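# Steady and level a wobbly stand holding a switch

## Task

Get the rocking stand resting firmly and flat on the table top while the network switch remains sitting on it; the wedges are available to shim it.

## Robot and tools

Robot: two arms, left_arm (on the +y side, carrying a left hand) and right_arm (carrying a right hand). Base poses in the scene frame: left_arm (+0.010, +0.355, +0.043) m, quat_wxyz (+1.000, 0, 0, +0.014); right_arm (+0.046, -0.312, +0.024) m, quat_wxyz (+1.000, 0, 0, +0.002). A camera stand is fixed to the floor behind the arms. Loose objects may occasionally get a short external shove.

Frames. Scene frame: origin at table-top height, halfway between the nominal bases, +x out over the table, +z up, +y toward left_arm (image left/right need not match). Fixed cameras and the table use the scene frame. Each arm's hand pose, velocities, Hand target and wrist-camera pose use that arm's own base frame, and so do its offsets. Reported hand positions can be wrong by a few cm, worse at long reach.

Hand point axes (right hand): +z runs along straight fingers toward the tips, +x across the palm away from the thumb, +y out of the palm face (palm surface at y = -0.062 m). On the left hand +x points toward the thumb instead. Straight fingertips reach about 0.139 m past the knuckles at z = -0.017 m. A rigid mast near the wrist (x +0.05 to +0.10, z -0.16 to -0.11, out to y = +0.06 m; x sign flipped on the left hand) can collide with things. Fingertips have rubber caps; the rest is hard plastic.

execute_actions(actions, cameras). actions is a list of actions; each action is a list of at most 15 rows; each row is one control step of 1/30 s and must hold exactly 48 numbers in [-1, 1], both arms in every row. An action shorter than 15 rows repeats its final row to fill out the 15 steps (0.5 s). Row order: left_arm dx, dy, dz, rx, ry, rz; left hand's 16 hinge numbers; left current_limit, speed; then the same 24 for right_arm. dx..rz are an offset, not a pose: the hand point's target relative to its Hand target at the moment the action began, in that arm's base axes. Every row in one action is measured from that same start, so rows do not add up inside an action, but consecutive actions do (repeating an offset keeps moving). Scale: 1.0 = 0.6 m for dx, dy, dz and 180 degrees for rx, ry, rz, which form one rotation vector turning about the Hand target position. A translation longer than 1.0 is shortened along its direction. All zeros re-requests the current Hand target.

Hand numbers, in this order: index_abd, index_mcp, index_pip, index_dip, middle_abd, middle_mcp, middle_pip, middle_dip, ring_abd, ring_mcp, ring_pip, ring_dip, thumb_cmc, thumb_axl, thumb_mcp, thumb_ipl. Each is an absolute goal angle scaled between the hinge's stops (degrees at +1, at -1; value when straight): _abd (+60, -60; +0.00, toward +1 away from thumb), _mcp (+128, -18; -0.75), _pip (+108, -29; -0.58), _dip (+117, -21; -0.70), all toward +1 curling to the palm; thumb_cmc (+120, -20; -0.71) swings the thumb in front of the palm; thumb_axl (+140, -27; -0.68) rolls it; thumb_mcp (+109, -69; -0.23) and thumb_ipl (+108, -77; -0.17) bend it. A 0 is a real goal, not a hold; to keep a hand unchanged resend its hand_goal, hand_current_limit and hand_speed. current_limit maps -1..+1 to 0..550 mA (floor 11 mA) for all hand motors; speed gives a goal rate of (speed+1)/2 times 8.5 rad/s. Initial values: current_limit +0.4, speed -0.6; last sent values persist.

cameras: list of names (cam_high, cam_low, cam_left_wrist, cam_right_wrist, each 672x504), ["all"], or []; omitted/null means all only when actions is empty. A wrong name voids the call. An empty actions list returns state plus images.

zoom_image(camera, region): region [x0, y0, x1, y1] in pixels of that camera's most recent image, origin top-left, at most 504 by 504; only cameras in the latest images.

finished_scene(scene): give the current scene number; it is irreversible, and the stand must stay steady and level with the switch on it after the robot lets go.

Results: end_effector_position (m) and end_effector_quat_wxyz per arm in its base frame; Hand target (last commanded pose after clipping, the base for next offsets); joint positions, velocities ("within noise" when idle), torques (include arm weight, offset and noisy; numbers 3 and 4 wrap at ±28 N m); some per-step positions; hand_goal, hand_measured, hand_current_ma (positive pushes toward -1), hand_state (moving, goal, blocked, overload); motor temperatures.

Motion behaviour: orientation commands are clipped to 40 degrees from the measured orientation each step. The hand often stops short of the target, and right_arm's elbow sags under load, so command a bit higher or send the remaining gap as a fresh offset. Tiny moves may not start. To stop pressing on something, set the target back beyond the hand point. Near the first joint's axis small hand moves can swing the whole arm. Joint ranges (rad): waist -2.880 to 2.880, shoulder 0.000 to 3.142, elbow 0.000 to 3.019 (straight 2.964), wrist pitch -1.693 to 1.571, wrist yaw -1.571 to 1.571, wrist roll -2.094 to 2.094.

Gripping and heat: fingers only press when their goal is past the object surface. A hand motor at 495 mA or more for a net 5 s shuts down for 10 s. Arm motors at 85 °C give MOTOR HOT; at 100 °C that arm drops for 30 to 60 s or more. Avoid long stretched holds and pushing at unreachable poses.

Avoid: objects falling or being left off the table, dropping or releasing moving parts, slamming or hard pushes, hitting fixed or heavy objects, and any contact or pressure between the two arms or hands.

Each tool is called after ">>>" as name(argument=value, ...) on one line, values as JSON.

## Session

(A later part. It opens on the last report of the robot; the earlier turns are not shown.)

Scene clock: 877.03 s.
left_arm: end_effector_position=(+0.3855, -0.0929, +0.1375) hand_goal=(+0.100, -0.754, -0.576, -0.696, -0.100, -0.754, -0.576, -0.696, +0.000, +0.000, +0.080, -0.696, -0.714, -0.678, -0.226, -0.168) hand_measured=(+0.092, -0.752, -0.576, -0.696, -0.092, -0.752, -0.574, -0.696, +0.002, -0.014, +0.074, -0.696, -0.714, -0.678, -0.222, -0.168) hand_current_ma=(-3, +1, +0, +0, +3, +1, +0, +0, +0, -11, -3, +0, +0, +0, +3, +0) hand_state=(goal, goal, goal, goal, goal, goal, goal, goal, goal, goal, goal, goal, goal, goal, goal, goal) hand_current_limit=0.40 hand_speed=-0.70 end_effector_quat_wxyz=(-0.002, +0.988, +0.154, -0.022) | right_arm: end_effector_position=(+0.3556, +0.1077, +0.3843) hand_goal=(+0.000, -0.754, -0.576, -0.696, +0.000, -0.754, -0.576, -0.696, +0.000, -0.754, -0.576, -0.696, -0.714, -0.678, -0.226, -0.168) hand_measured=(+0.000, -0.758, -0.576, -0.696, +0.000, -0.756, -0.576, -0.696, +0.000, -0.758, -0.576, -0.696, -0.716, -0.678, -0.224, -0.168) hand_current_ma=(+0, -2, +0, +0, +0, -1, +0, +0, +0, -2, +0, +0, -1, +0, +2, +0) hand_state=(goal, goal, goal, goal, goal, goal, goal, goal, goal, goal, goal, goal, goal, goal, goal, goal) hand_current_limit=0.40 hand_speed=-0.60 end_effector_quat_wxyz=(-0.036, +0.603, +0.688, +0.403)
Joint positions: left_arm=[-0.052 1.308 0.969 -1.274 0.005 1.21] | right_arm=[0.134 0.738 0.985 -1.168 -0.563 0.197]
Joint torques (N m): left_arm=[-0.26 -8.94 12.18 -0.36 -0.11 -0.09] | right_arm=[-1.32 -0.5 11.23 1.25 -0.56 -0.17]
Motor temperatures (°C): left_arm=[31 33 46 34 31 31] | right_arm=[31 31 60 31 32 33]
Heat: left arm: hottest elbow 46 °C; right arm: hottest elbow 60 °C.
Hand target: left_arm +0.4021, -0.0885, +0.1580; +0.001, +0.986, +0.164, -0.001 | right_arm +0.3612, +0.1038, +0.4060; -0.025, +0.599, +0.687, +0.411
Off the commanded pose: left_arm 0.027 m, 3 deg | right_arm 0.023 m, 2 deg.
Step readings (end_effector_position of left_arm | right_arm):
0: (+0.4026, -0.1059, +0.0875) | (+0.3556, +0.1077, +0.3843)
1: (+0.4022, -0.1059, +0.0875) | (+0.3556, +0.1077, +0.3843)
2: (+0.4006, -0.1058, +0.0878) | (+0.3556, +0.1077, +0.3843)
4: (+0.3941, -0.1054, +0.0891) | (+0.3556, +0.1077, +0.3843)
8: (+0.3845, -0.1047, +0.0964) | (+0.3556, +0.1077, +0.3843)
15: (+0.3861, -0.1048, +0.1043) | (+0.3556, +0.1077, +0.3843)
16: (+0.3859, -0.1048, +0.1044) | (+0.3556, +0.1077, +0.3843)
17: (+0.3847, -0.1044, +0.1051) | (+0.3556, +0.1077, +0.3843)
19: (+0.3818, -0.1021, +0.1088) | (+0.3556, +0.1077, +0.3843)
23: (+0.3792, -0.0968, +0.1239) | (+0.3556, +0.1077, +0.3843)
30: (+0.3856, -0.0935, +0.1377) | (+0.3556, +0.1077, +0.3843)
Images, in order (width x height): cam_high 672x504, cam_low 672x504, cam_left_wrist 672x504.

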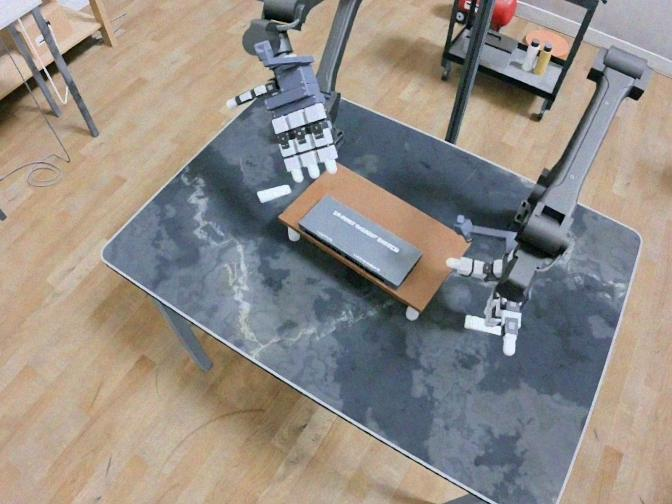

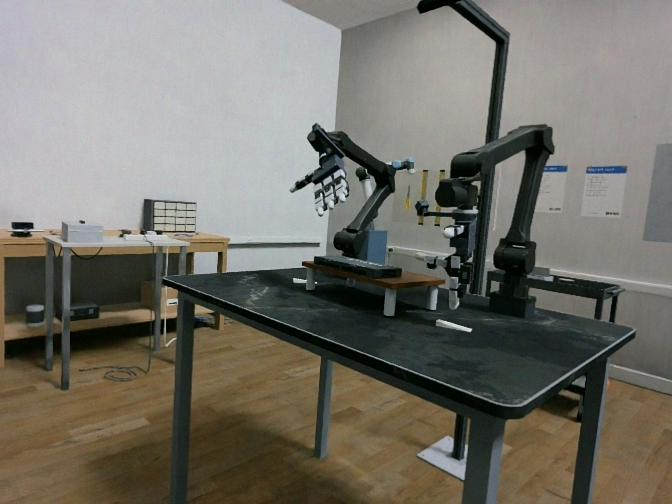

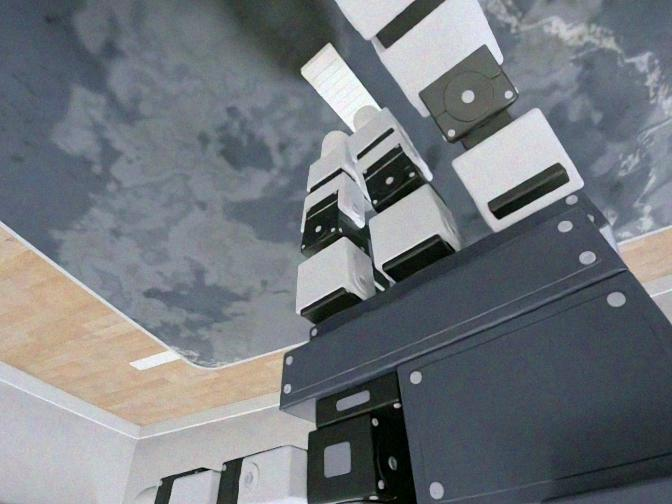

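>>> execute_actions(actions=[[[-0.0435,-0.026,0,0,0,-0.024,-0.1,-0.754,-0.576,-0.696,0.1,-0.754,-0.576,-0.696,0,0,0.08,-0.696,-0.714,-0.678,-0.226,-0.168,0.4,-0.6,0,0,0,0,0,0,0,-0.754,-0.576,-0.696,0,-0.754,-0.576,-0.696,0,-0.754,-0.576,-0.696,-0.714,-0.678,-0.226,-0.168,0.4,-0.6]],[[0.0,0.0,-0.093,0,0,0,-0.1,-0.754,-0.576,-0.696,0.1,-0.754,-0.576,-0.696,0,0,0.08,-0.696,-0.714,-0.678,-0.226,-0.168,0.4,-0.6,0,0,0,0,0,0,0,-0.754,-0.576,-0.696,0,-0.754,-0.576,-0.696,0,-0.754,-0.576,-0.696,-0.714,-0.678,-0.226,-0.168,0.4,-0.6]]], cameras=["cam_left_wrist","cam_low","cam_high"])

>>> zoom_image(camera="cam_left_wrist", region=[240, 20, 440, 200])

Scene clock: 932.17 s.
left_arm: end_effector_position=(+0.3713, -0.0992, +0.1018) hand_goal=(-0.100, -0.754, -0.576, -0.696, +0.100, -0.754, -0.576, -0.696, +0.000, +0.000, +0.080, -0.696, -0.714, -0.678, -0.226, -0.168) hand_measured=(-0.098, -0.752, -0.576, -0.696, +0.096, -0.752, -0.574, -0.696, +0.002, -0.014, +0.074, -0.696, -0.714, -0.678, -0.222, -0.168) hand_current_ma=(+1, +1, +0, +0, -1, +1, +0, +0, +0, -11, -3, +0, +0, +0, +3, +0) hand_state=(goal, goal, goal, goal, goal, goal, goal, goal, goal, goal, goal, goal, goal, goal, goal, goal) hand_current_limit=0.40 hand_speed=-0.60 end_effector_quat_wxyz=(+0.000, +0.991, +0.136, -0.006) | right_arm: end_effector_position=(+0.3556, +0.1077, +0.3843) hand_goal=(+0.000, -0.754, -0.576, -0.696, +0.000, -0.754, -0.576, -0.696, +0.000, -0.754, -0.576, -0.696, -0.714, -0.678, -0.226, -0.168) hand_measured=(+0.000, -0.758, -0.576, -0.696, +0.000, -0.756, -0.576, -0.696, +0.000, -0.758, -0.576, -0.696, -0.716, -0.678, -0.224, -0.168) hand_current_ma=(+0, -2, +0, +0, +0, -1, +0, +0, +0, -2, +0, +0, -1, +0, +2, +0) hand_state=(goal, goal, goal, goal, goal, goal, goal, goal, goal, goal, goal, goal, goal, goal, goal, goal) hand_current_limit=0.40 hand_speed=-0.60 end_effector_quat_wxyz=(-0.036, +0.603, +0.688, +0.403)
Joint positions: left_arm=[-0.069 1.298 0.854 -1.138 0.003 1.228] | right_arm=[0.134 0.738 0.985 -1.168 -0.563 0.197]
Joint torques (N m): left_arm=[-2.26 -7 8.94 0.17 -0.07 0.09] | right_arm=[-1.2 -0.44 11.21 1.26 -0.56 -0.18]
Motor temperatures (°C): left_arm=[31 34 47 34 31 31] | right_arm=[31 31 60 31 32 33]
Heat: left arm: hottest elbow 47 °C; right arm: hottest elbow 60 °C.
Hand target: left_arm +0.3760, -0.1041, +0.1023; +0.001, +0.992, +0.127, +0.000 | right_arm +0.3612, +0.1038, +0.4060; -0.025, +0.599, +0.687, +0.411
Off the commanded pose: left_arm 0.007 m, 1 deg | right_arm 0.023 m, 2 deg.
Step readings (end_effector_position of left_arm | right_arm):
0: (+0.3855, -0.0929, +0.1375) | (+0.3556, +0.1077, +0.3843)
1: (+0.3855, -0.0929, +0.1375) | (+0.3556, +0.1077, +0.3843)
2: (+0.3855, -0.0928, +0.1376) | (+0.3556, +0.1077, +0.3843)
4: (+0.3850, -0.0933, +0.1392) | (+0.3556, +0.1077, +0.3843)
8: (+0.3828, -0.0964, +0.1472) | (+0.3556, +0.1077, +0.3843)
15: (+0.3806, -0.0997, +0.1534) | (+0.3556, +0.1077, +0.3843)
16: (+0.3799, -0.0997, +0.1524) | (+0.3556, +0.1077, +0.3843)
17: (+0.3797, -0.0997, +0.1502) | (+0.3556, +0.1077, +0.3843)
19: (+0.3790, -0.0996, +0.1398) | (+0.3556, +0.1077, +0.3843)
23: (+0.3683, -0.0989, +0.1132) | (+0.3556, +0.1077, +0.3843)
30: (+0.3704, -0.0990, +0.1016) | (+0.3556, +0.1077, +0.3843)
Images, in order (width x height): cam_high 672x504, cam_low 672x504, cam_left_wrist 672x504.

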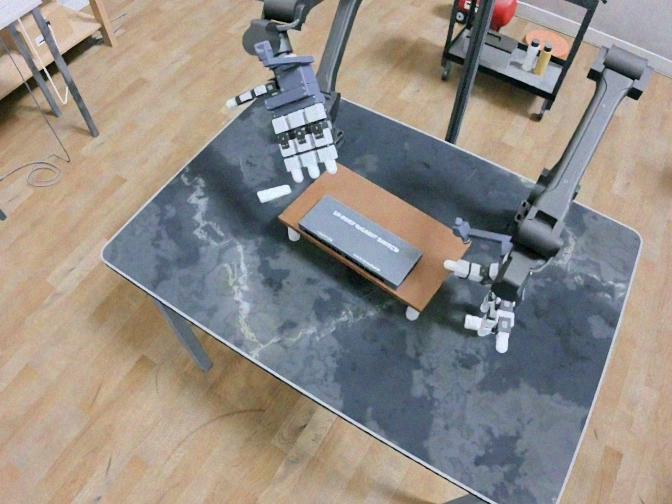

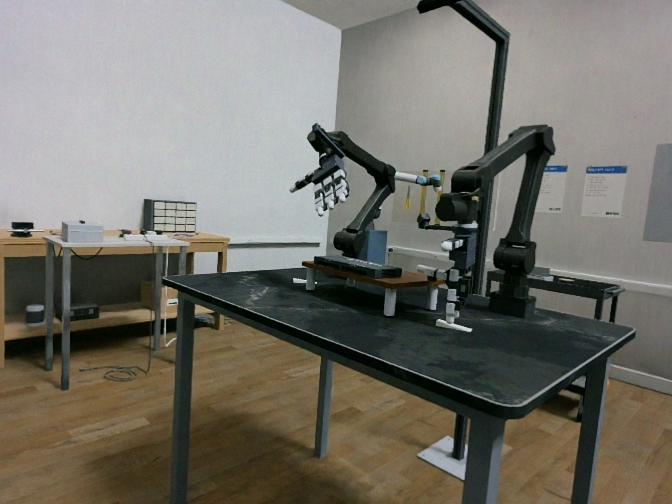

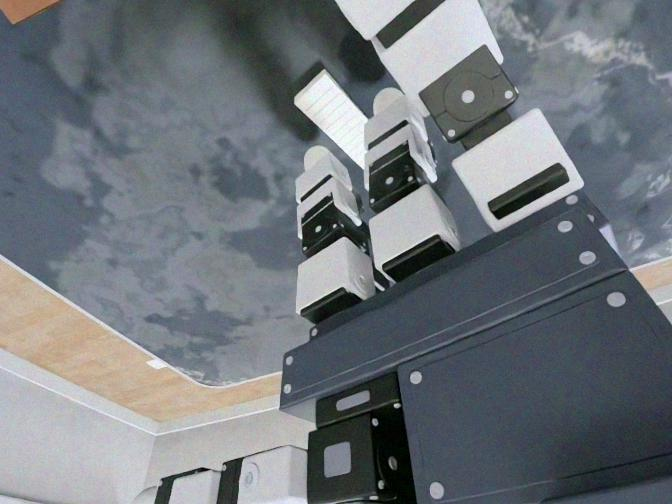

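Scaled by 2.520 from the camera's 672x504 image, which has a finer 960x720 frame.

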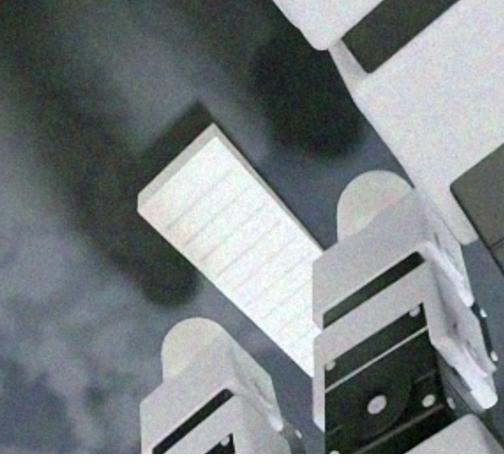

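>>> execute_actions(actions=[[[0.007,0.002,-0.012,0,0,-0.028,-0.12,-0.754,-0.576,-0.696,0.12,-0.754,-0.576,-0.696,0,0,0.08,-0.696,-0.714,-0.678,-0.226,-0.168,0.4,-0.6,0,0,0,0,0,0,0,-0.754,-0.576,-0.696,0,-0.754,-0.576,-0.696,0,-0.754,-0.576,-0.696,-0.714,-0.678,-0.226,-0.168,0.4,-0.6]],[[0.0,0.0,-0.016,0,0,0,-0.12,-0.754,-0.576,-0.696,0.12,-0.754,-0.576,-0.696,0,0,0.08,-0.696,-0.714,-0.678,-0.226,-0.168,0.4,-0.6,0,0,0,0,0,0,0,-0.754,-0.576,-0.696,0,-0.754,-0.576,-0.696,0,-0.754,-0.576,-0.696,-0.714,-0.678,-0.226,-0.168,0.4,-0.6]]], cameras=["cam_left_wrist","cam_low"])

>>> zoom_image(camera="cam_left_wrist", region=[240, 20, 440, 200])

>>> zoom_image(camera="cam_low", region=[400, 270, 480, 350])

Scene clock: 966.90 s.
left_arm: end_effector_position=(+0.3744, -0.1041, +0.0875) hand_goal=(-0.120, -0.754, -0.576, -0.696, +0.120, -0.754, -0.576, -0.696, +0.000, +0.000, +0.080, -0.696, -0.714, -0.678, -0.226, -0.168) hand_measured=(-0.116, -0.752, -0.576, -0.696, +0.116, -0.752, -0.574, -0.696, +0.002, -0.014, +0.074, -0.696, -0.714, -0.678, -0.222, -0.168) hand_current_ma=(+1, +1, +0, +0, -1, +1, +0, +0, +0, -11, -3, +0, +0, +0, +3, +0) hand_state=(goal, goal, goal, goal, goal, goal, goal, goal, goal, goal, goal, goal, goal, goal, goal, goal) hand_current_limit=0.40 hand_speed=-0.60 end_effector_quat_wxyz=(+0.001, +0.996, +0.085, -0.003) | right_arm: end_effector_position=(+0.3556, +0.1077, +0.3843) hand_goal=(+0.000, -0.754, -0.576, -0.696, +0.000, -0.754, -0.576, -0.696, +0.000, -0.754, -0.576, -0.696, -0.714, -0.678, -0.226, -0.168) hand_measured=(+0.000, -0.758, -0.576, -0.696, +0.000, -0.756, -0.576, -0.696, +0.000, -0.758, -0.576, -0.696, -0.716, -0.678, -0.224, -0.168) hand_current_ma=(+0, -2, +0, +0, +0, -1, +0, +0, +0, -2, +0, +0, -1, +0, +2, +0) hand_state=(goal, goal, goal, goal, goal, goal, goal, goal, goal, goal, goal, goal, goal, goal, goal, goal) hand_current_limit=0.40 hand_speed=-0.60 end_effector_quat_wxyz=(-0.036, +0.603, +0.688, +0.403)
Joint positions: left_arm=[-0.069 1.344 0.854 -1.087 0.002 1.331] | right_arm=[0.134 0.738 0.985 -1.168 -0.563 0.197]
Joint torques (N m): left_arm=[-0.79 -7.12 8.66 0.46 -0.04 0.1] | right_arm=[-1.32 -0.38 11.25 1.21 -0.55 -0.17]
Motor temperatures (°C): left_arm=[31 33 49 34 31 31] | right_arm=[31 31 61 31 32 33]
Heat: left arm: hottest elbow 49 °C; right arm: hottest elbow 61 °C.
Hand target: left_arm +0.3802, -0.1029, +0.0854; +0.001, +0.997, +0.083, +0.000 | right_arm +0.3612, +0.1038, +0.4060; -0.025, +0.599, +0.687, +0.411
Off the commanded pose: left_arm 0.006 m, 0 deg | right_arm 0.023 m, 2 deg.
Step readings (end_effector_position of left_arm | right_arm):
0: (+0.3714, -0.0992, +0.1018) | (+0.3556, +0.1077, +0.3843)
1: (+0.3714, -0.0993, +0.1018) | (+0.3556, +0.1077, +0.3843)
2: (+0.3713, -0.0996, +0.1016) | (+0.3556, +0.1077, +0.3843)
4: (+0.3715, -0.1005, +0.0999) | (+0.3556, +0.1077, +0.3843)
8: (+0.3707, -0.1021, +0.0934) | (+0.3556, +0.1077, +0.3843)
15: (+0.3687, -0.1033, +0.0900) | (+0.3556, +0.1077, +0.3843)
16: (+0.3688, -0.1033, +0.0901) | (+0.3556, +0.1077, +0.3843)
17: (+0.3692, -0.1034, +0.0901) | (+0.3556, +0.1077, +0.3843)
19: (+0.3713, -0.1037, +0.0901) | (+0.3556, +0.1077, +0.3843)
23: (+0.3739, -0.1040, +0.0886) | (+0.3556, +0.1077, +0.3843)
30: (+0.3745, -0.1040, +0.0875) | (+0.3556, +0.1077, +0.3843)
Images, in order (width x height): cam_low 672x504, cam_left_wrist 672x504.

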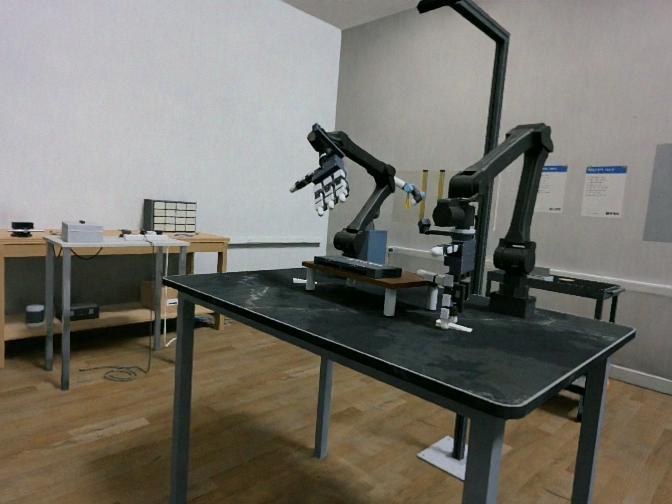

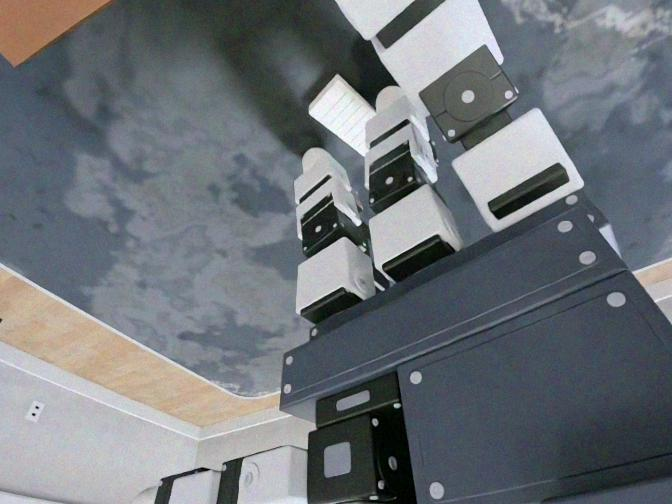

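Scaled by 2.520 from the camera's 672x504 image, which has a finer 960x720 frame.

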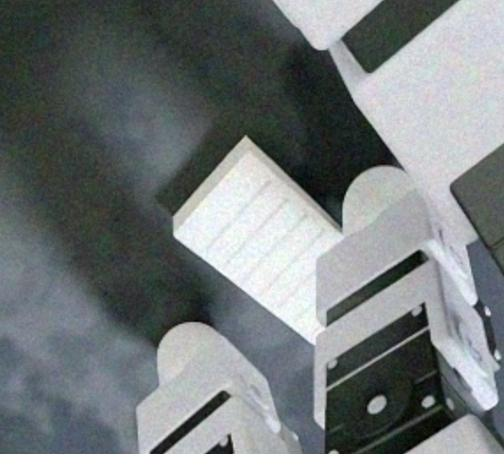

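Scaled by 6.300 from the camera's 672x504 image, which has a finer 960x720 frame.

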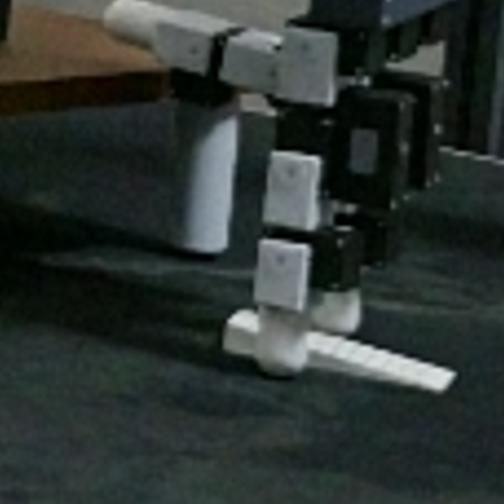

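>>> execute_actions(actions=[[[0.0,0.0,0.0,0,0,0,0.1,-0.754,-0.576,-0.696,-0.1,-0.754,-0.576,-0.696,0,0,0.08,-0.696,-0.714,-0.678,-0.226,-0.168,0.4,-0.6,0,0,0,0,0,0,0,-0.754,-0.576,-0.696,0,-0.754,-0.576,-0.696,0,-0.754,-0.576,-0.696,-0.714,-0.678,-0.226,-0.168,0.4,-0.6]],[[0.026,0.01,0.0,0,0,0.07,0.1,-0.754,-0.576,-0.696,-0.1,-0.754,-0.576,-0.696,0,0,0.08,-0.696,-0.714,-0.678,-0.226,-0.168,0.4,-0.6,0,0,0,0,0,0,0,-0.754,-0.576,-0.696,0,-0.754,-0.576,-0.696,0,-0.754,-0.576,-0.696,-0.714,-0.678,-0.226,-0.168,0.4,-0.6]],[[0.026,0.013,0.0,0,0,0.07,0.1,-0.754,-0.576,-0.696,-0.1,-0.754,-0.576,-0.696,0,0,0.08,-0.696,-0.714,-0.678,-0.226,-0.168,0.4,-0.6,0,0,0,0,0,0,0,-0.754,-0.576,-0.696,0,-0.754,-0.576,-0.696,0,-0.754,-0.576,-0.696,-0.714,-0.678,-0.226,-0.168,0.4,-0.6]]], cameras=["cam_left_wrist","cam_low","cam_high"])

>>> zoom_image(camera="cam_left_wrist", region=[240, 20, 440, 200])

Scene clock: 1002.57 s.
left_arm: end_effector_position=(+0.4054, -0.0847, +0.0877) hand_goal=(+0.100, -0.754, -0.576, -0.696, -0.100, -0.754, -0.576, -0.696, +0.000, +0.000, +0.080, -0.696, -0.714, -0.678, -0.226, -0.168) hand_measured=(-0.006, -0.740, -0.570, -0.694, +0.000, -0.762, -0.582, -0.698, +0.002, -0.014, +0.074, -0.696, -0.714, -0.678, -0.222, -0.168) hand_current_ma=(-215, +12, +3, +1, +191, -5, -2, +0, +0, -11, -3, +0, +0, +0, +3, +0) hand_state=(blocked, goal, goal, goal, blocked, goal, goal, goal, goal, goal, goal, goal, goal, goal, goal, goal) hand_current_limit=0.40 hand_speed=-0.60 end_effector_quat_wxyz=(+0.002, +0.954, +0.299, -0.002) | right_arm: end_effector_position=(+0.3556, +0.1077, +0.3843) hand_goal=(+0.000, -0.754, -0.576, -0.696, +0.000, -0.754, -0.576, -0.696, +0.000, -0.754, -0.576, -0.696, -0.714, -0.678, -0.226, -0.168) hand_measured=(+0.000, -0.758, -0.576, -0.696, +0.000, -0.756, -0.576, -0.696, +0.000, -0.758, -0.576, -0.696, -0.716, -0.678, -0.224, -0.168) hand_current_ma=(+0, -2, +0, +0, +0, -1, +0, +0, +0, -2, +0, +0, -1, +0, +2, +0) hand_state=(goal, goal, goal, goal, goal, goal, goal, goal, goal, goal, goal, goal, goal, goal, goal, goal) hand_current_limit=0.40 hand_speed=-0.60 end_effector_quat_wxyz=(-0.036, +0.603, +0.688, +0.403)
Joint positions: left_arm=[-0.078 1.344 0.854 -1.083 0.005 0.886] | right_arm=[0.134 0.738 0.985 -1.168 -0.563 0.197]
Joint torques (N m): left_arm=[-2.37 -6.95 8.9 0.4 -0.16 -0.14] | right_arm=[-1.32 -0.44 11.21 1.28 -0.56 -0.17]
Motor temperatures (°C): left_arm=[31 33 48 34 31 31] | right_arm=[31 31 61 31 32 33]
Heat: left arm: hottest elbow 48 °C; right arm: hottest elbow 61 °C.
Hand target: left_arm +0.4114, -0.0891, +0.0854; +0.001, +0.954, +0.298, +0.000 | right_arm +0.3612, +0.1038, +0.4060; -0.025, +0.599, +0.687, +0.411
Off the commanded pose: left_arm 0.008 m, 0 deg | right_arm 0.023 m, 2 deg.
Step readings (end_effector_position of left_arm | right_arm):
0: (+0.3744, -0.1041, +0.0875) | (+0.3556, +0.1077, +0.3843)
1: (+0.3744, -0.1041, +0.0875) | (+0.3556, +0.1077, +0.3843)
2: (+0.3747, -0.1041, +0.0875) | (+0.3556, +0.1077, +0.3843)
4: (+0.3754, -0.1041, +0.0876) | (+0.3556, +0.1077, +0.3843)
8: (+0.3754, -0.1041, +0.0876) | (+0.3556, +0.1077, +0.3843)
15: (+0.3754, -0.1041, +0.0876) | (+0.3556, +0.1077, +0.3843)
16: (+0.3755, -0.1040, +0.0876) | (+0.3556, +0.1077, +0.3843)
17: (+0.3764, -0.1037, +0.0876) | (+0.3556, +0.1077, +0.3843)
19: (+0.3794, -0.1027, +0.0878) | (+0.3556, +0.1077, +0.3843)
23: (+0.3849, -0.0997, +0.0879) | (+0.3556, +0.1077, +0.3843)
30: (+0.3895, -0.0966, +0.0879) | (+0.3556, +0.1077, +0.3843)
31: (+0.3901, -0.0962, +0.0879) | (+0.3556, +0.1077, +0.3843)
32: (+0.3913, -0.0953, +0.0878) | (+0.3556, +0.1077, +0.3843)
34: (+0.3947, -0.0929, +0.0879) | (+0.3556, +0.1077, +0.3843)
38: (+0.4001, -0.0885, +0.0879) | (+0.3556, +0.1077, +0.3843)
45: (+0.4040, -0.0858, +0.0877) | (+0.3556, +0.1077, +0.3843)
Images, in order (width x height): cam_high 672x504, cam_low 672x504, cam_left_wrist 672x504.

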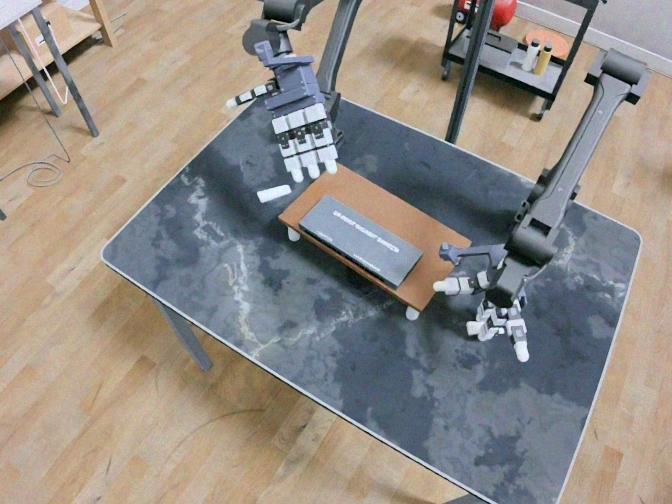

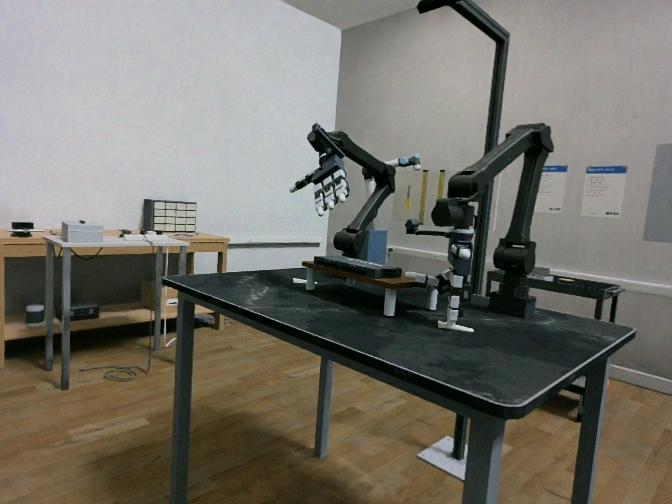

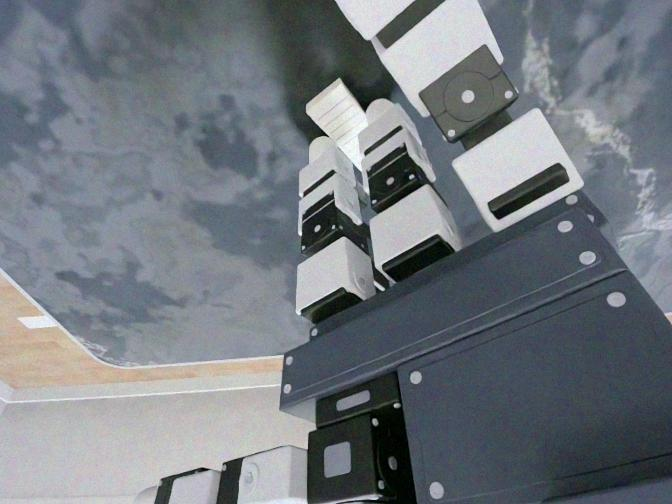

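Scaled by 2.520 from the camera's 672x504 image, which has a finer 960x720 frame.

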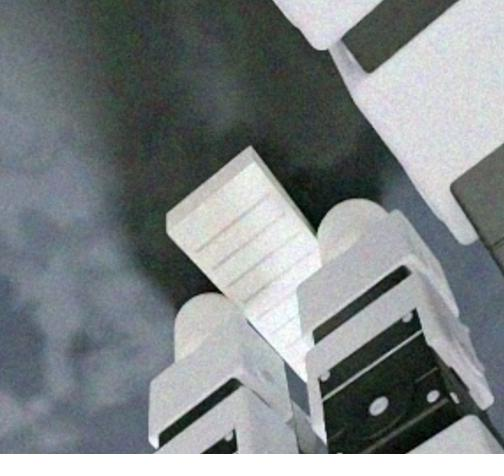

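>>> execute_actions(actions=[[[0.02,0.02,0.0,0,0,0.07,0.1,-0.754,-0.576,-0.696,-0.1,-0.754,-0.576,-0.696,0,0,0.08,-0.696,-0.714,-0.678,-0.226,-0.168,0.4,-0.6,0,0,0,0,0,0,0,-0.754,-0.576,-0.696,0,-0.754,-0.576,-0.696,0,-0.754,-0.576,-0.696,-0.714,-0.678,-0.226,-0.168,0.4,-0.6]],[[0.016,0.02,0.0,0,0,0.07,0.1,-0.754,-0.576,-0.696,-0.1,-0.754,-0.576,-0.696,0,0,0.08,-0.696,-0.714,-0.678,-0.226,-0.168,0.4,-0.6,0,0,0,0,0,0,0,-0.754,-0.576,-0.696,0,-0.754,-0.576,-0.696,0,-0.754,-0.576,-0.696,-0.714,-0.678,-0.226,-0.168,0.4,-0.6]],[[0.0,0.022,0.0,0,0,0.07,0.1,-0.754,-0.576,-0.696,-0.1,-0.754,-0.576,-0.696,0,0,0.08,-0.696,-0.714,-0.678,-0.226,-0.168,0.4,-0.6,0,0,0,0,0,0,0,-0.754,-0.576,-0.696,0,-0.754,-0.576,-0.696,0,-0.754,-0.576,-0.696,-0.714,-0.678,-0.226,-0.168,0.4,-0.6]],[[-0.004,0.022,0.0,0,0,0.07,0.1,-0.754,-0.576,-0.696,-0.1,-0.754,-0.576,-0.696,0,0,0.08,-0.696,-0.714,-0.678,-0.226,-0.168,0.4,-0.6,0,0,0,0,0,0,0,-0.754,-0.576,-0.696,0,-0.754,-0.576,-0.696,0,-0.754,-0.576,-0.696,-0.714,-0.678,-0.226,-0.168,0.4,-0.6]]], cameras=["cam_left_wrist","cam_low","cam_high"])

>>> zoom_image(camera="cam_left_wrist", region=[240, 20, 440, 200])

Scene clock: 1026.40 s.
left_arm: end_effector_position=(+0.4231, -0.0331, +0.0868) hand_goal=(+0.100, -0.754, -0.576, -0.696, -0.100, -0.754, -0.576, -0.696, +0.000, +0.000, +0.080, -0.696, -0.714, -0.678, -0.226, -0.168) hand_measured=(-0.004, -0.734, -0.566, -0.692, -0.004, -0.768, -0.586, -0.700, +0.002, -0.014, +0.074, -0.696, -0.714, -0.678, -0.222, -0.168) hand_current_ma=(-208, +22, +6, +2, +179, -13, -6, -1, +0, -11, -3, +0, +0, +0, +3, +0) hand_state=(blocked, blocked, goal, goal, blocked, goal, goal, goal, goal, goal, goal, goal, goal, goal, goal, goal) hand_current_limit=0.40 hand_speed=-0.60 end_effector_quat_wxyz=(+0.000, +0.736, +0.677, -0.001) | right_arm: end_effector_position=(+0.3556, +0.1077, +0.3843) hand_goal=(+0.000, -0.754, -0.576, -0.696, +0.000, -0.754, -0.576, -0.696, +0.000, -0.754, -0.576, -0.696, -0.714, -0.678, -0.226, -0.168) hand_measured=(+0.000, -0.758, -0.576, -0.696, +0.000, -0.756, -0.576, -0.696, +0.000, -0.758, -0.576, -0.696, -0.716, -0.678, -0.224, -0.168) hand_current_ma=(+0, -2, +0, +0, +0, -1, +0, +0, +0, -2, +0, +0, -1, +0, +2, +0) hand_state=(goal, goal, goal, goal, goal, goal, goal, goal, goal, goal, goal, goal, goal, goal, goal, goal) hand_current_limit=0.40 hand_speed=-0.60 end_effector_quat_wxyz=(-0.036, +0.603, +0.688, +0.403)
Joint positions: left_arm=[-0.141 1.346 0.854 -1.08 0.002 -0.057] | right_arm=[0.134 0.738 0.985 -1.168 -0.563 0.197]
Joint torques (N m): left_arm=[-2.43 -6.71 9.28 0.36 -0.21 -0.1] | right_arm=[-1.38 -0.44 11.21 1.28 -0.55 -0.17]
Motor temperatures (°C): left_arm=[31 33 48 34 31 31] | right_arm=[31 31 61 31 32 33]
Heat: left arm: hottest elbow 48 °C; right arm: hottest elbow 61 °C.
Hand target: left_arm +0.4306, -0.0387, +0.0855; +0.001, +0.737, +0.676, +0.000 | right_arm +0.3612, +0.1038, +0.4060; -0.025, +0.599, +0.687, +0.411
Off the commanded pose: left_arm 0.009 m, 0 deg | right_arm 0.023 m, 2 deg.
Step readings (end_effector_position of left_arm | right_arm):
0: (+0.4055, -0.0847, +0.0877) | (+0.3556, +0.1077, +0.3843)
1: (+0.4056, -0.0844, +0.0877) | (+0.3556, +0.1077, +0.3843)
2: (+0.4064, -0.0836, +0.0877) | (+0.3556, +0.1077, +0.3843)
4: (+0.4087, -0.0809, +0.0876) | (+0.3556, +0.1077, +0.3843)
8: (+0.4124, -0.0764, +0.0876) | (+0.3556, +0.1077, +0.3843)
15: (+0.4150, -0.0736, +0.0875) | (+0.3556, +0.1077, +0.3843)
16: (+0.4153, -0.0733, +0.0875) | (+0.3556, +0.1077, +0.3843)
17: (+0.4160, -0.0722, +0.0875) | (+0.3556, +0.1077, +0.3843)
19: (+0.4177, -0.0692, +0.0874) | (+0.3556, +0.1077, +0.3843)
23: (+0.4205, -0.0646, +0.0871) | (+0.3556, +0.1077, +0.3843)
30: (+0.4225, -0.0612, +0.0869) | (+0.3556, +0.1077, +0.3843)
31: (+0.4227, -0.0606, +0.0869) | (+0.3556, +0.1077, +0.3843)
32: (+0.4230, -0.0594, +0.0869) | (+0.3556, +0.1077, +0.3843)
34: (+0.4239, -0.0564, +0.0869) | (+0.3556, +0.1077, +0.3843)
38: (+0.4248, -0.0519, +0.0868) | (+0.3556, +0.1077, +0.3843)
45: (+0.4252, -0.0482, +0.0868) | (+0.3556, +0.1077, +0.3843)
46: (+0.4252, -0.0478, +0.0868) | (+0.3556, +0.1077, +0.3843)
47: (+0.4252, -0.0465, +0.0868) | (+0.3556, +0.1077, +0.3843)
49: (+0.4252, -0.0435, +0.0868) | (+0.3556, +0.1077, +0.3843)
53: (+0.4245, -0.0390, +0.0867) | (+0.3556, +0.1077, +0.3843)
60: (+0.4235, -0.0351, +0.0867) | (+0.3556, +0.1077, +0.3843)
Images, in order (width x height): cam_high 672x504, cam_low 672x504, cam_left_wrist 672x504.

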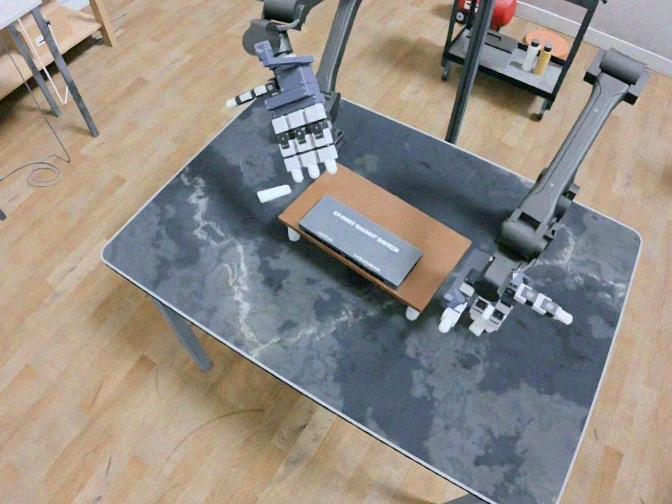

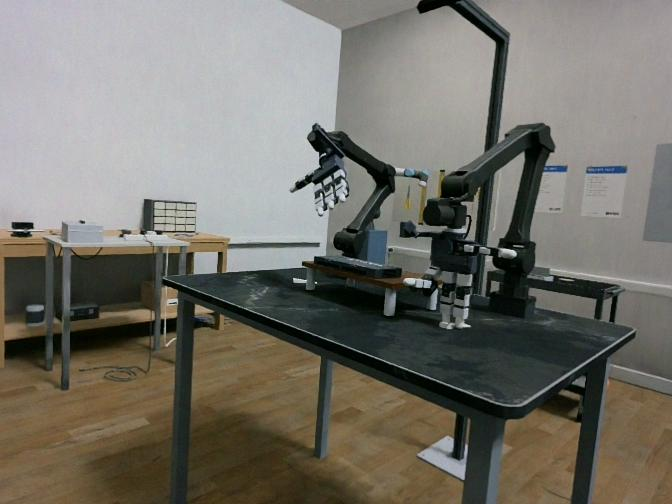

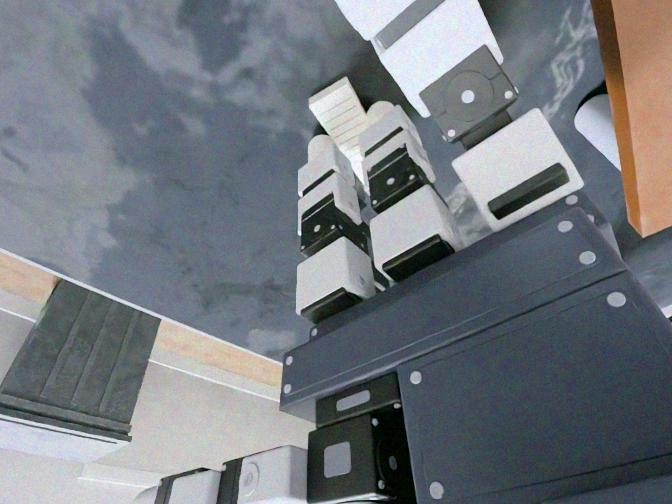

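Scaled by 2.520 from the camera's 672x504 image, which has a finer 960x720 frame.

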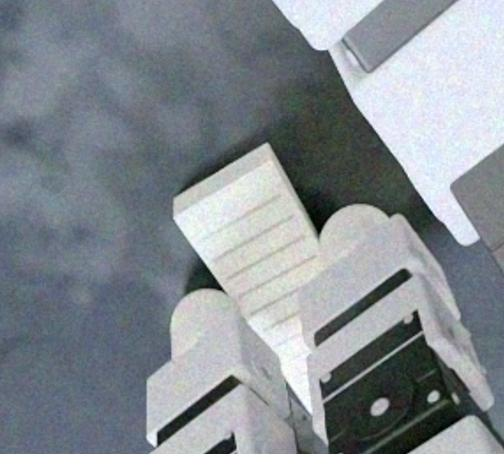

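>>> execute_actions(actions=[[[-0.01,0.024,0.0,0,0,0.07,0.1,-0.754,-0.576,-0.696,-0.1,-0.754,-0.576,-0.696,0,0,0.08,-0.696,-0.714,-0.678,-0.226,-0.168,0.4,-0.6,0,0,0,0,0,0,0,-0.754,-0.576,-0.696,0,-0.754,-0.576,-0.696,0,-0.754,-0.576,-0.696,-0.714,-0.678,-0.226,-0.168,0.4,-0.6]],[[-0.018,0.021,0.0,0,0,0.068,0.1,-0.754,-0.576,-0.696,-0.1,-0.754,-0.576,-0.696,0,0,0.08,-0.696,-0.714,-0.678,-0.226,-0.168,0.4,-0.6,0,0,0,0,0,0,0,-0.754,-0.576,-0.696,0,-0.754,-0.576,-0.696,0,-0.754,-0.576,-0.696,-0.714,-0.678,-0.226,-0.168,0.4,-0.6]],[[-0.0325,0.014,0.0,0,0,0.07,0.1,-0.754,-0.576,-0.696,-0.1,-0.754,-0.576,-0.696,0,0,0.08,-0.696,-0.714,-0.678,-0.226,-0.168,0.4,-0.6,0,0,0,0,0,0,0,-0.754,-0.576,-0.696,0,-0.754,-0.576,-0.696,0,-0.754,-0.576,-0.696,-0.714,-0.678,-0.226,-0.168,0.4,-0.6]],[[-0.0387,0.0103,0.0,0,0,0.07,0.1,-0.754,-0.576,-0.696,-0.1,-0.754,-0.576,-0.696,0,0,0.08,-0.696,-0.714,-0.678,-0.226,-0.168,0.4,-0.6,0,0,0,0,0,0,0,-0.754,-0.576,-0.696,0,-0.754,-0.576,-0.696,0,-0.754,-0.576,-0.696,-0.714,-0.678,-0.226,-0.168,0.4,-0.6]],[[-0.0425,0.0095,0.0,0,0,0.07,0.1,-0.754,-0.576,-0.696,-0.1,-0.754,-0.576,-0.696,0,0,0.08,-0.696,-0.714,-0.678,-0.226,-0.168,0.4,-0.6,0,0,0,0,0,0,0,-0.754,-0.576,-0.696,0,-0.754,-0.576,-0.696,0,-0.754,-0.576,-0.696,-0.714,-0.678,-0.226,-0.168,0.4,-0.6]]], cameras=["cam_left_wrist","cam_low","cam_high"])

>>> zoom_image(camera="cam_left_wrist", region=[240, 20, 440, 200])

>>> zoom_image(camera="cam_high", region=[420, 230, 540, 350])

Scene clock: 1060.07 s.
left_arm: end_effector_position=(+0.3486, +0.0126, +0.0860) hand_goal=(+0.100, -0.754, -0.576, -0.696, -0.100, -0.754, -0.576, -0.696, +0.000, +0.000, +0.080, -0.696, -0.714, -0.678, -0.226, -0.168) hand_measured=(+0.004, -0.728, -0.564, -0.690, -0.004, -0.768, -0.586, -0.700, +0.002, -0.014, +0.074, -0.696, -0.714, -0.678, -0.222, -0.168) hand_current_ma=(-184, +30, +9, +3, +179, -13, -6, -1, +0, -11, -3, +0, +0, +0, +3, +0) hand_state=(blocked, blocked, goal, goal, blocked, goal, goal, goal, goal, goal, goal, goal, goal, goal, goal, goal) hand_current_limit=0.40 hand_speed=-0.60 end_effector_quat_wxyz=(-0.001, +0.277, +0.961, +0.001) | right_arm: end_effector_position=(+0.3556, +0.1077, +0.3843) hand_goal=(+0.000, -0.754, -0.576, -0.696, +0.000, -0.754, -0.576, -0.696, +0.000, -0.754, -0.576, -0.696, -0.714, -0.678, -0.226, -0.168) hand_measured=(+0.000, -0.758, -0.576, -0.696, +0.000, -0.756, -0.576, -0.696, +0.000, -0.758, -0.576, -0.696, -0.716, -0.678, -0.224, -0.168) hand_current_ma=(+0, -2, +0, +0, +0, -1, +0, +0, +0, -2, +0, +0, -1, +0, +2, +0) hand_state=(goal, goal, goal, goal, goal, goal, goal, goal, goal, goal, goal, goal, goal, goal, goal, goal) hand_current_limit=0.40 hand_speed=-0.60 end_effector_quat_wxyz=(-0.036, +0.603, +0.688, +0.403)
Joint positions: left_arm=[-0.217 1.322 0.829 -1.08 -0.002 -1.226] | right_arm=[0.134 0.738 0.985 -1.168 -0.563 0.197]
Joint torques (N m): left_arm=[-2.43 -8.47 7.15 0.1 -0.23 -0.13] | right_arm=[-1.38 -0.5 11.25 1.25 -0.55 -0.18]
Motor temperatures (°C): left_arm=[31 33 48 34 31 31] | right_arm=[31 31 61 31 32 33]
Heat: left arm: hottest elbow 48 °C; right arm: hottest elbow 61 °C.
Hand target: left_arm +0.3456, +0.0085, +0.0855; +0.001, +0.278, +0.961, +0.001 | right_arm +0.3612, +0.1038, +0.4060; -0.025, +0.599, +0.687, +0.411
Off the commanded pose: left_arm 0.005 m, 0 deg | right_arm 0.023 m, 2 deg.
Step readings (end_effector_position of left_arm | right_arm):
0: (+0.4231, -0.0331, +0.0868) | (+0.3556, +0.1077, +0.3843)
1: (+0.4231, -0.0328, +0.0868) | (+0.3556, +0.1077, +0.3843)
2: (+0.4228, -0.0317, +0.0868) | (+0.3556, +0.1077, +0.3843)
4: (+0.4219, -0.0288, +0.0867) | (+0.3556, +0.1077, +0.3843)
8: (+0.4199, -0.0242, +0.0867) | (+0.3556, +0.1077, +0.3843)
15: (+0.4179, -0.0203, +0.0868) | (+0.3556, +0.1077, +0.3843)
16: (+0.4176, -0.0197, +0.0868) | (+0.3556, +0.1077, +0.3843)
17: (+0.4170, -0.0185, +0.0867) | (+0.3556, +0.1077, +0.3843)
19: (+0.4152, -0.0157, +0.0867) | (+0.3556, +0.1077, +0.3843)
23: (+0.4118, -0.0115, +0.0867) | (+0.3556, +0.1077, +0.3843)
30: (+0.4085, -0.0078, +0.0867) | (+0.3556, +0.1077, +0.3843)
31: (+0.4081, -0.0073, +0.0867) | (+0.3556, +0.1077, +0.3843)
32: (+0.4072, -0.0064, +0.0867) | (+0.3556, +0.1077, +0.3843)
34: (+0.4045, -0.0046, +0.0867) | (+0.3556, +0.1077, +0.3843)
38: (+0.3995, -0.0031, +0.0867) | (+0.3556, +0.1077, +0.3843)
45: (+0.3950, -0.0004, +0.0867) | (+0.3556, +0.1077, +0.3843)
46: (+0.3944, +0.0002, +0.0867) | (+0.3556, +0.1077, +0.3843)
47: (+0.3929, +0.0010, +0.0864) | (+0.3556, +0.1077, +0.3843)
49: (+0.3889, +0.0024, +0.0860) | (+0.3556, +0.1077, +0.3843)
53: (+0.3814, +0.0037, +0.0859) | (+0.3556, +0.1077, +0.3843)
60: (+0.3755, +0.0060, +0.0860) | (+0.3556, +0.1077, +0.3843)
61: (+0.3748, +0.0065, +0.0860) | (+0.3556, +0.1077, +0.3843)
62: (+0.3732, +0.0070, +0.0859) | (+0.3556, +0.1077, +0.3843)
64: (+0.3676, +0.0085, +0.0858) | (+0.3556, +0.1077, +0.3843)
68: (+0.3570, +0.0104, +0.0858) | (+0.3556, +0.1077, +0.3843)
75: (+0.3505, +0.0121, +0.0859) | (+0.3556, +0.1077, +0.3843)
Images, in order (width x height): cam_high 672x504, cam_low 672x504, cam_left_wrist 672x504.

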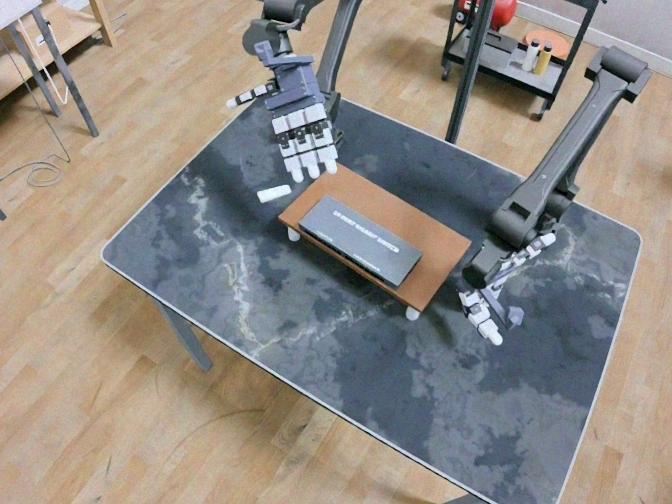

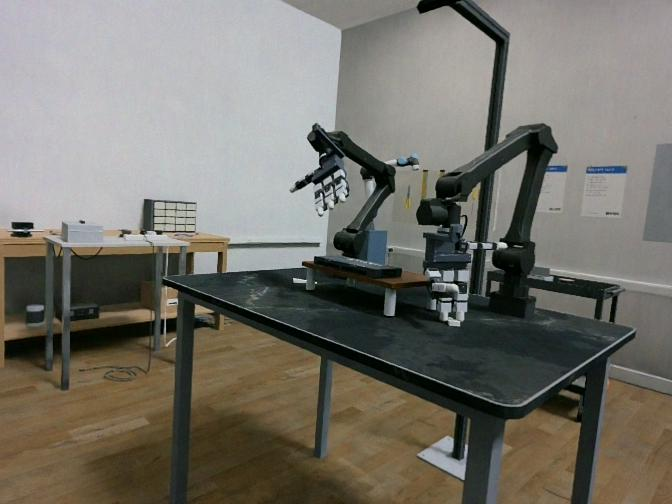

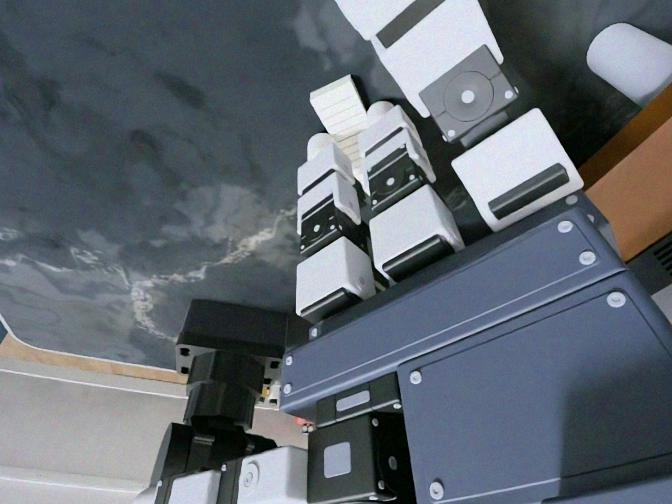

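Scaled by 2.520 from the camera's 672x504 image, which has a finer 960x720 frame.

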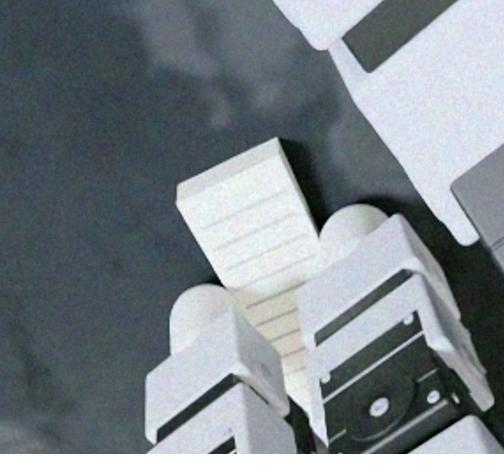

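Scaled by 4.200 from the camera's 672x504 image, which has a finer 960x720 frame.

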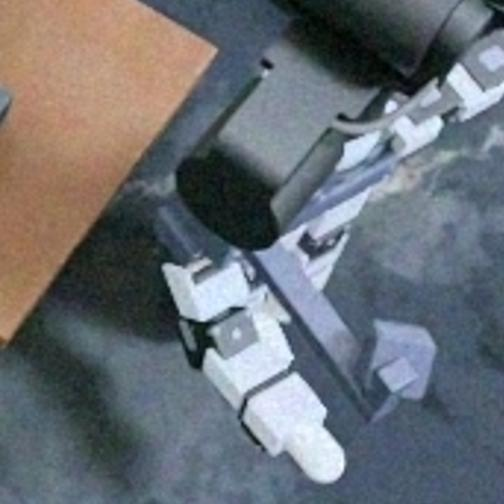

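>>> execute_actions(actions=[[[-0.0387,-0.009,0.0,0,0,0.061,0.1,-0.754,-0.576,-0.696,-0.1,-0.754,-0.576,-0.696,0,0,0.08,-0.696,-0.714,-0.678,-0.226,-0.168,0.4,-0.6,0,0,0,0,0,0,0,-0.754,-0.576,-0.696,0,-0.754,-0.576,-0.696,0,-0.754,-0.576,-0.696,-0.714,-0.678,-0.226,-0.168,0.4,-0.6]],[[-0.0387,-0.009,0.0,0,0,0.061,0.1,-0.754,-0.576,-0.696,-0.1,-0.754,-0.576,-0.696,0,0,0.08,-0.696,-0.714,-0.678,-0.226,-0.168,0.4,-0.6,0,0,0,0,0,0,0,-0.754,-0.576,-0.696,0,-0.754,-0.576,-0.696,0,-0.754,-0.576,-0.696,-0.714,-0.678,-0.226,-0.168,0.4,-0.6]]], cameras=["cam_left_wrist","cam_low","cam_high"])

>>> zoom_image(camera="cam_low", region=[390, 250, 490, 350])

Scene clock: 1089.53 s.
left_arm: end_effector_position=(+0.3028, +0.0018, +0.0856) hand_goal=(+0.100, -0.754, -0.576, -0.696, -0.100, -0.754, -0.576, -0.696, +0.000, +0.000, +0.080, -0.696, -0.714, -0.678, -0.226, -0.168) hand_measured=(+0.004, -0.728, -0.564, -0.690, -0.004, -0.768, -0.586, -0.700, +0.002, -0.014, +0.074, -0.696, -0.714, -0.678, -0.222, -0.168) hand_current_ma=(-184, +31, +9, +3, +179, -13, -6, -1, +0, -11, -3, +0, +0, +0, +3, +0) hand_state=(blocked, blocked, goal, goal, blocked, goal, goal, goal, goal, goal, goal, goal, goal, goal, goal, goal) hand_current_limit=0.40 hand_speed=-0.60 end_effector_quat_wxyz=(-0.001, +0.089, +0.996, +0.002) | right_arm: end_effector_position=(+0.3556, +0.1077, +0.3843) hand_goal=(+0.000, -0.754, -0.576, -0.696, +0.000, -0.754, -0.576, -0.696, +0.000, -0.754, -0.576, -0.696, -0.714, -0.678, -0.226, -0.168) hand_measured=(+0.000, -0.758, -0.576, -0.696, +0.000, -0.756, -0.576, -0.696, +0.000, -0.758, -0.576, -0.696, -0.716, -0.678, -0.224, -0.168) hand_current_ma=(+0, -2, +0, +0, +0, -1, +0, +0, +0, -2, +0, +0, -1, +0, +2, +0) hand_state=(goal, goal, goal, goal, goal, goal, goal, goal, goal, goal, goal, goal, goal, goal, goal, goal) hand_current_limit=0.40 hand_speed=-0.60 end_effector_quat_wxyz=(-0.036, +0.603, +0.688, +0.403)
Joint positions: left_arm=[-0.27 1.3 0.807 -1.08 -0.003 -1.663] | right_arm=[0.134 0.738 0.985 -1.168 -0.563 0.197]
Joint torques (N m): left_arm=[-2.55 -8.18 7.12 -0.05 -0.2 -0.16] | right_arm=[-1.26 -0.5 11.21 1.28 -0.56 -0.18]
Motor temperatures (°C): left_arm=[31 34 46 33 31 31] | right_arm=[31 31 62 31 32 33]
Heat: left arm: hottest elbow 46 °C; right arm: hottest elbow 62 °C.
Hand target: left_arm +0.2991, -0.0021, +0.0854; +0.000, +0.090, +0.996, +0.001 | right_arm +0.3612, +0.1038, +0.4060; -0.025, +0.599, +0.687, +0.411
Off the commanded pose: left_arm 0.005 m, 0 deg | right_arm 0.023 m, 2 deg.
Step readings (end_effector_position of left_arm | right_arm):
0: (+0.3485, +0.0127, +0.0860) | (+0.3556, +0.1077, +0.3843)
1: (+0.3483, +0.0127, +0.0860) | (+0.3556, +0.1077, +0.3843)
2: (+0.3467, +0.0127, +0.0857) | (+0.3556, +0.1077, +0.3843)
4: (+0.3425, +0.0117, +0.0858) | (+0.3556, +0.1077, +0.3843)
8: (+0.3335, +0.0078, +0.0857) | (+0.3556, +0.1077, +0.3843)
15: (+0.3276, +0.0071, +0.0857) | (+0.3556, +0.1077, +0.3843)
16: (+0.3270, +0.0070, +0.0858) | (+0.3556, +0.1077, +0.3843)
17: (+0.3251, +0.0070, +0.0856) | (+0.3556, +0.1077, +0.3843)
19: (+0.3205, +0.0061, +0.0856) | (+0.3556, +0.1077, +0.3843)
23: (+0.3111, +0.0030, +0.0856) | (+0.3556, +0.1077, +0.3843)
30: (+0.3049, +0.0018, +0.0856) | (+0.3556, +0.1077, +0.3843)
Images, in order (width x height): cam_high 672x504, cam_low 672x504, cam_left_wrist 672x504.

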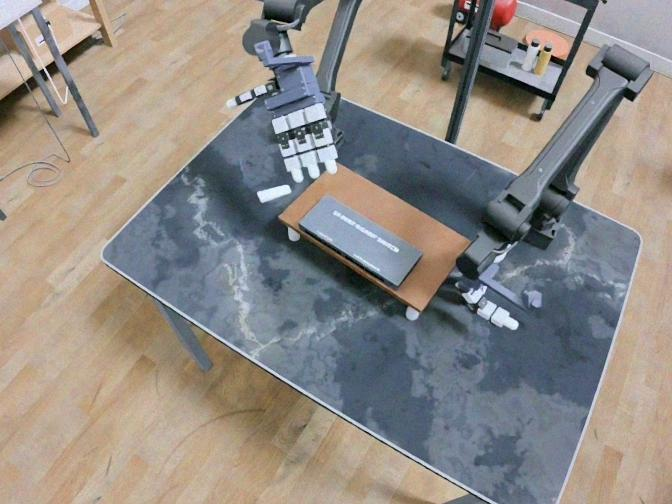

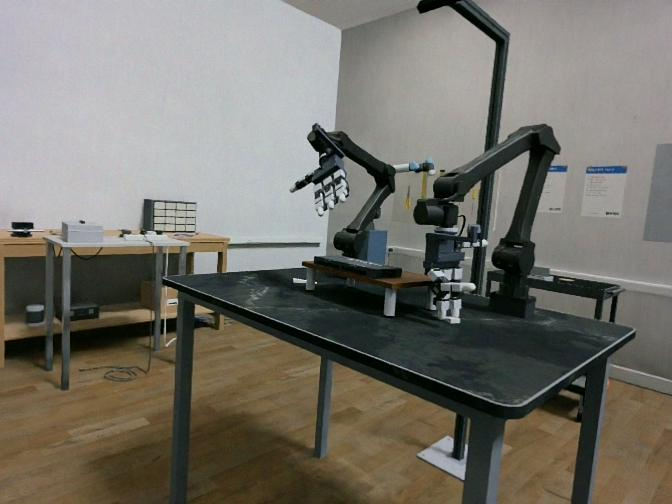

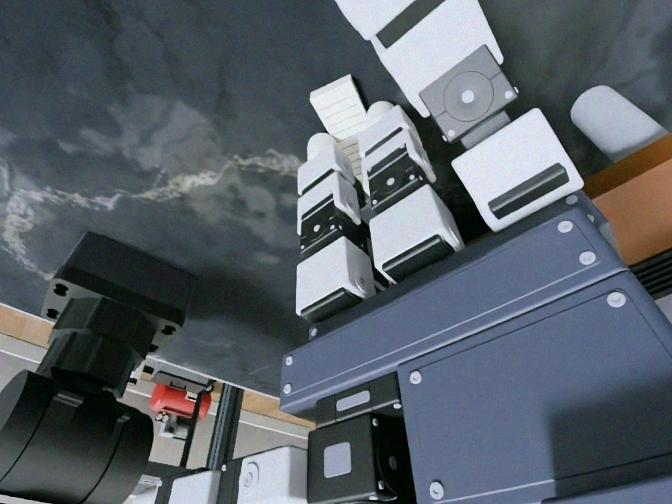

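Scaled by 5.040 from the camera's 672x504 image, which has a finer 960x720 frame.

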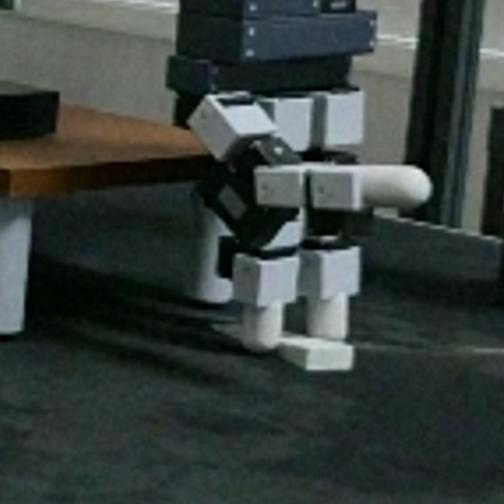

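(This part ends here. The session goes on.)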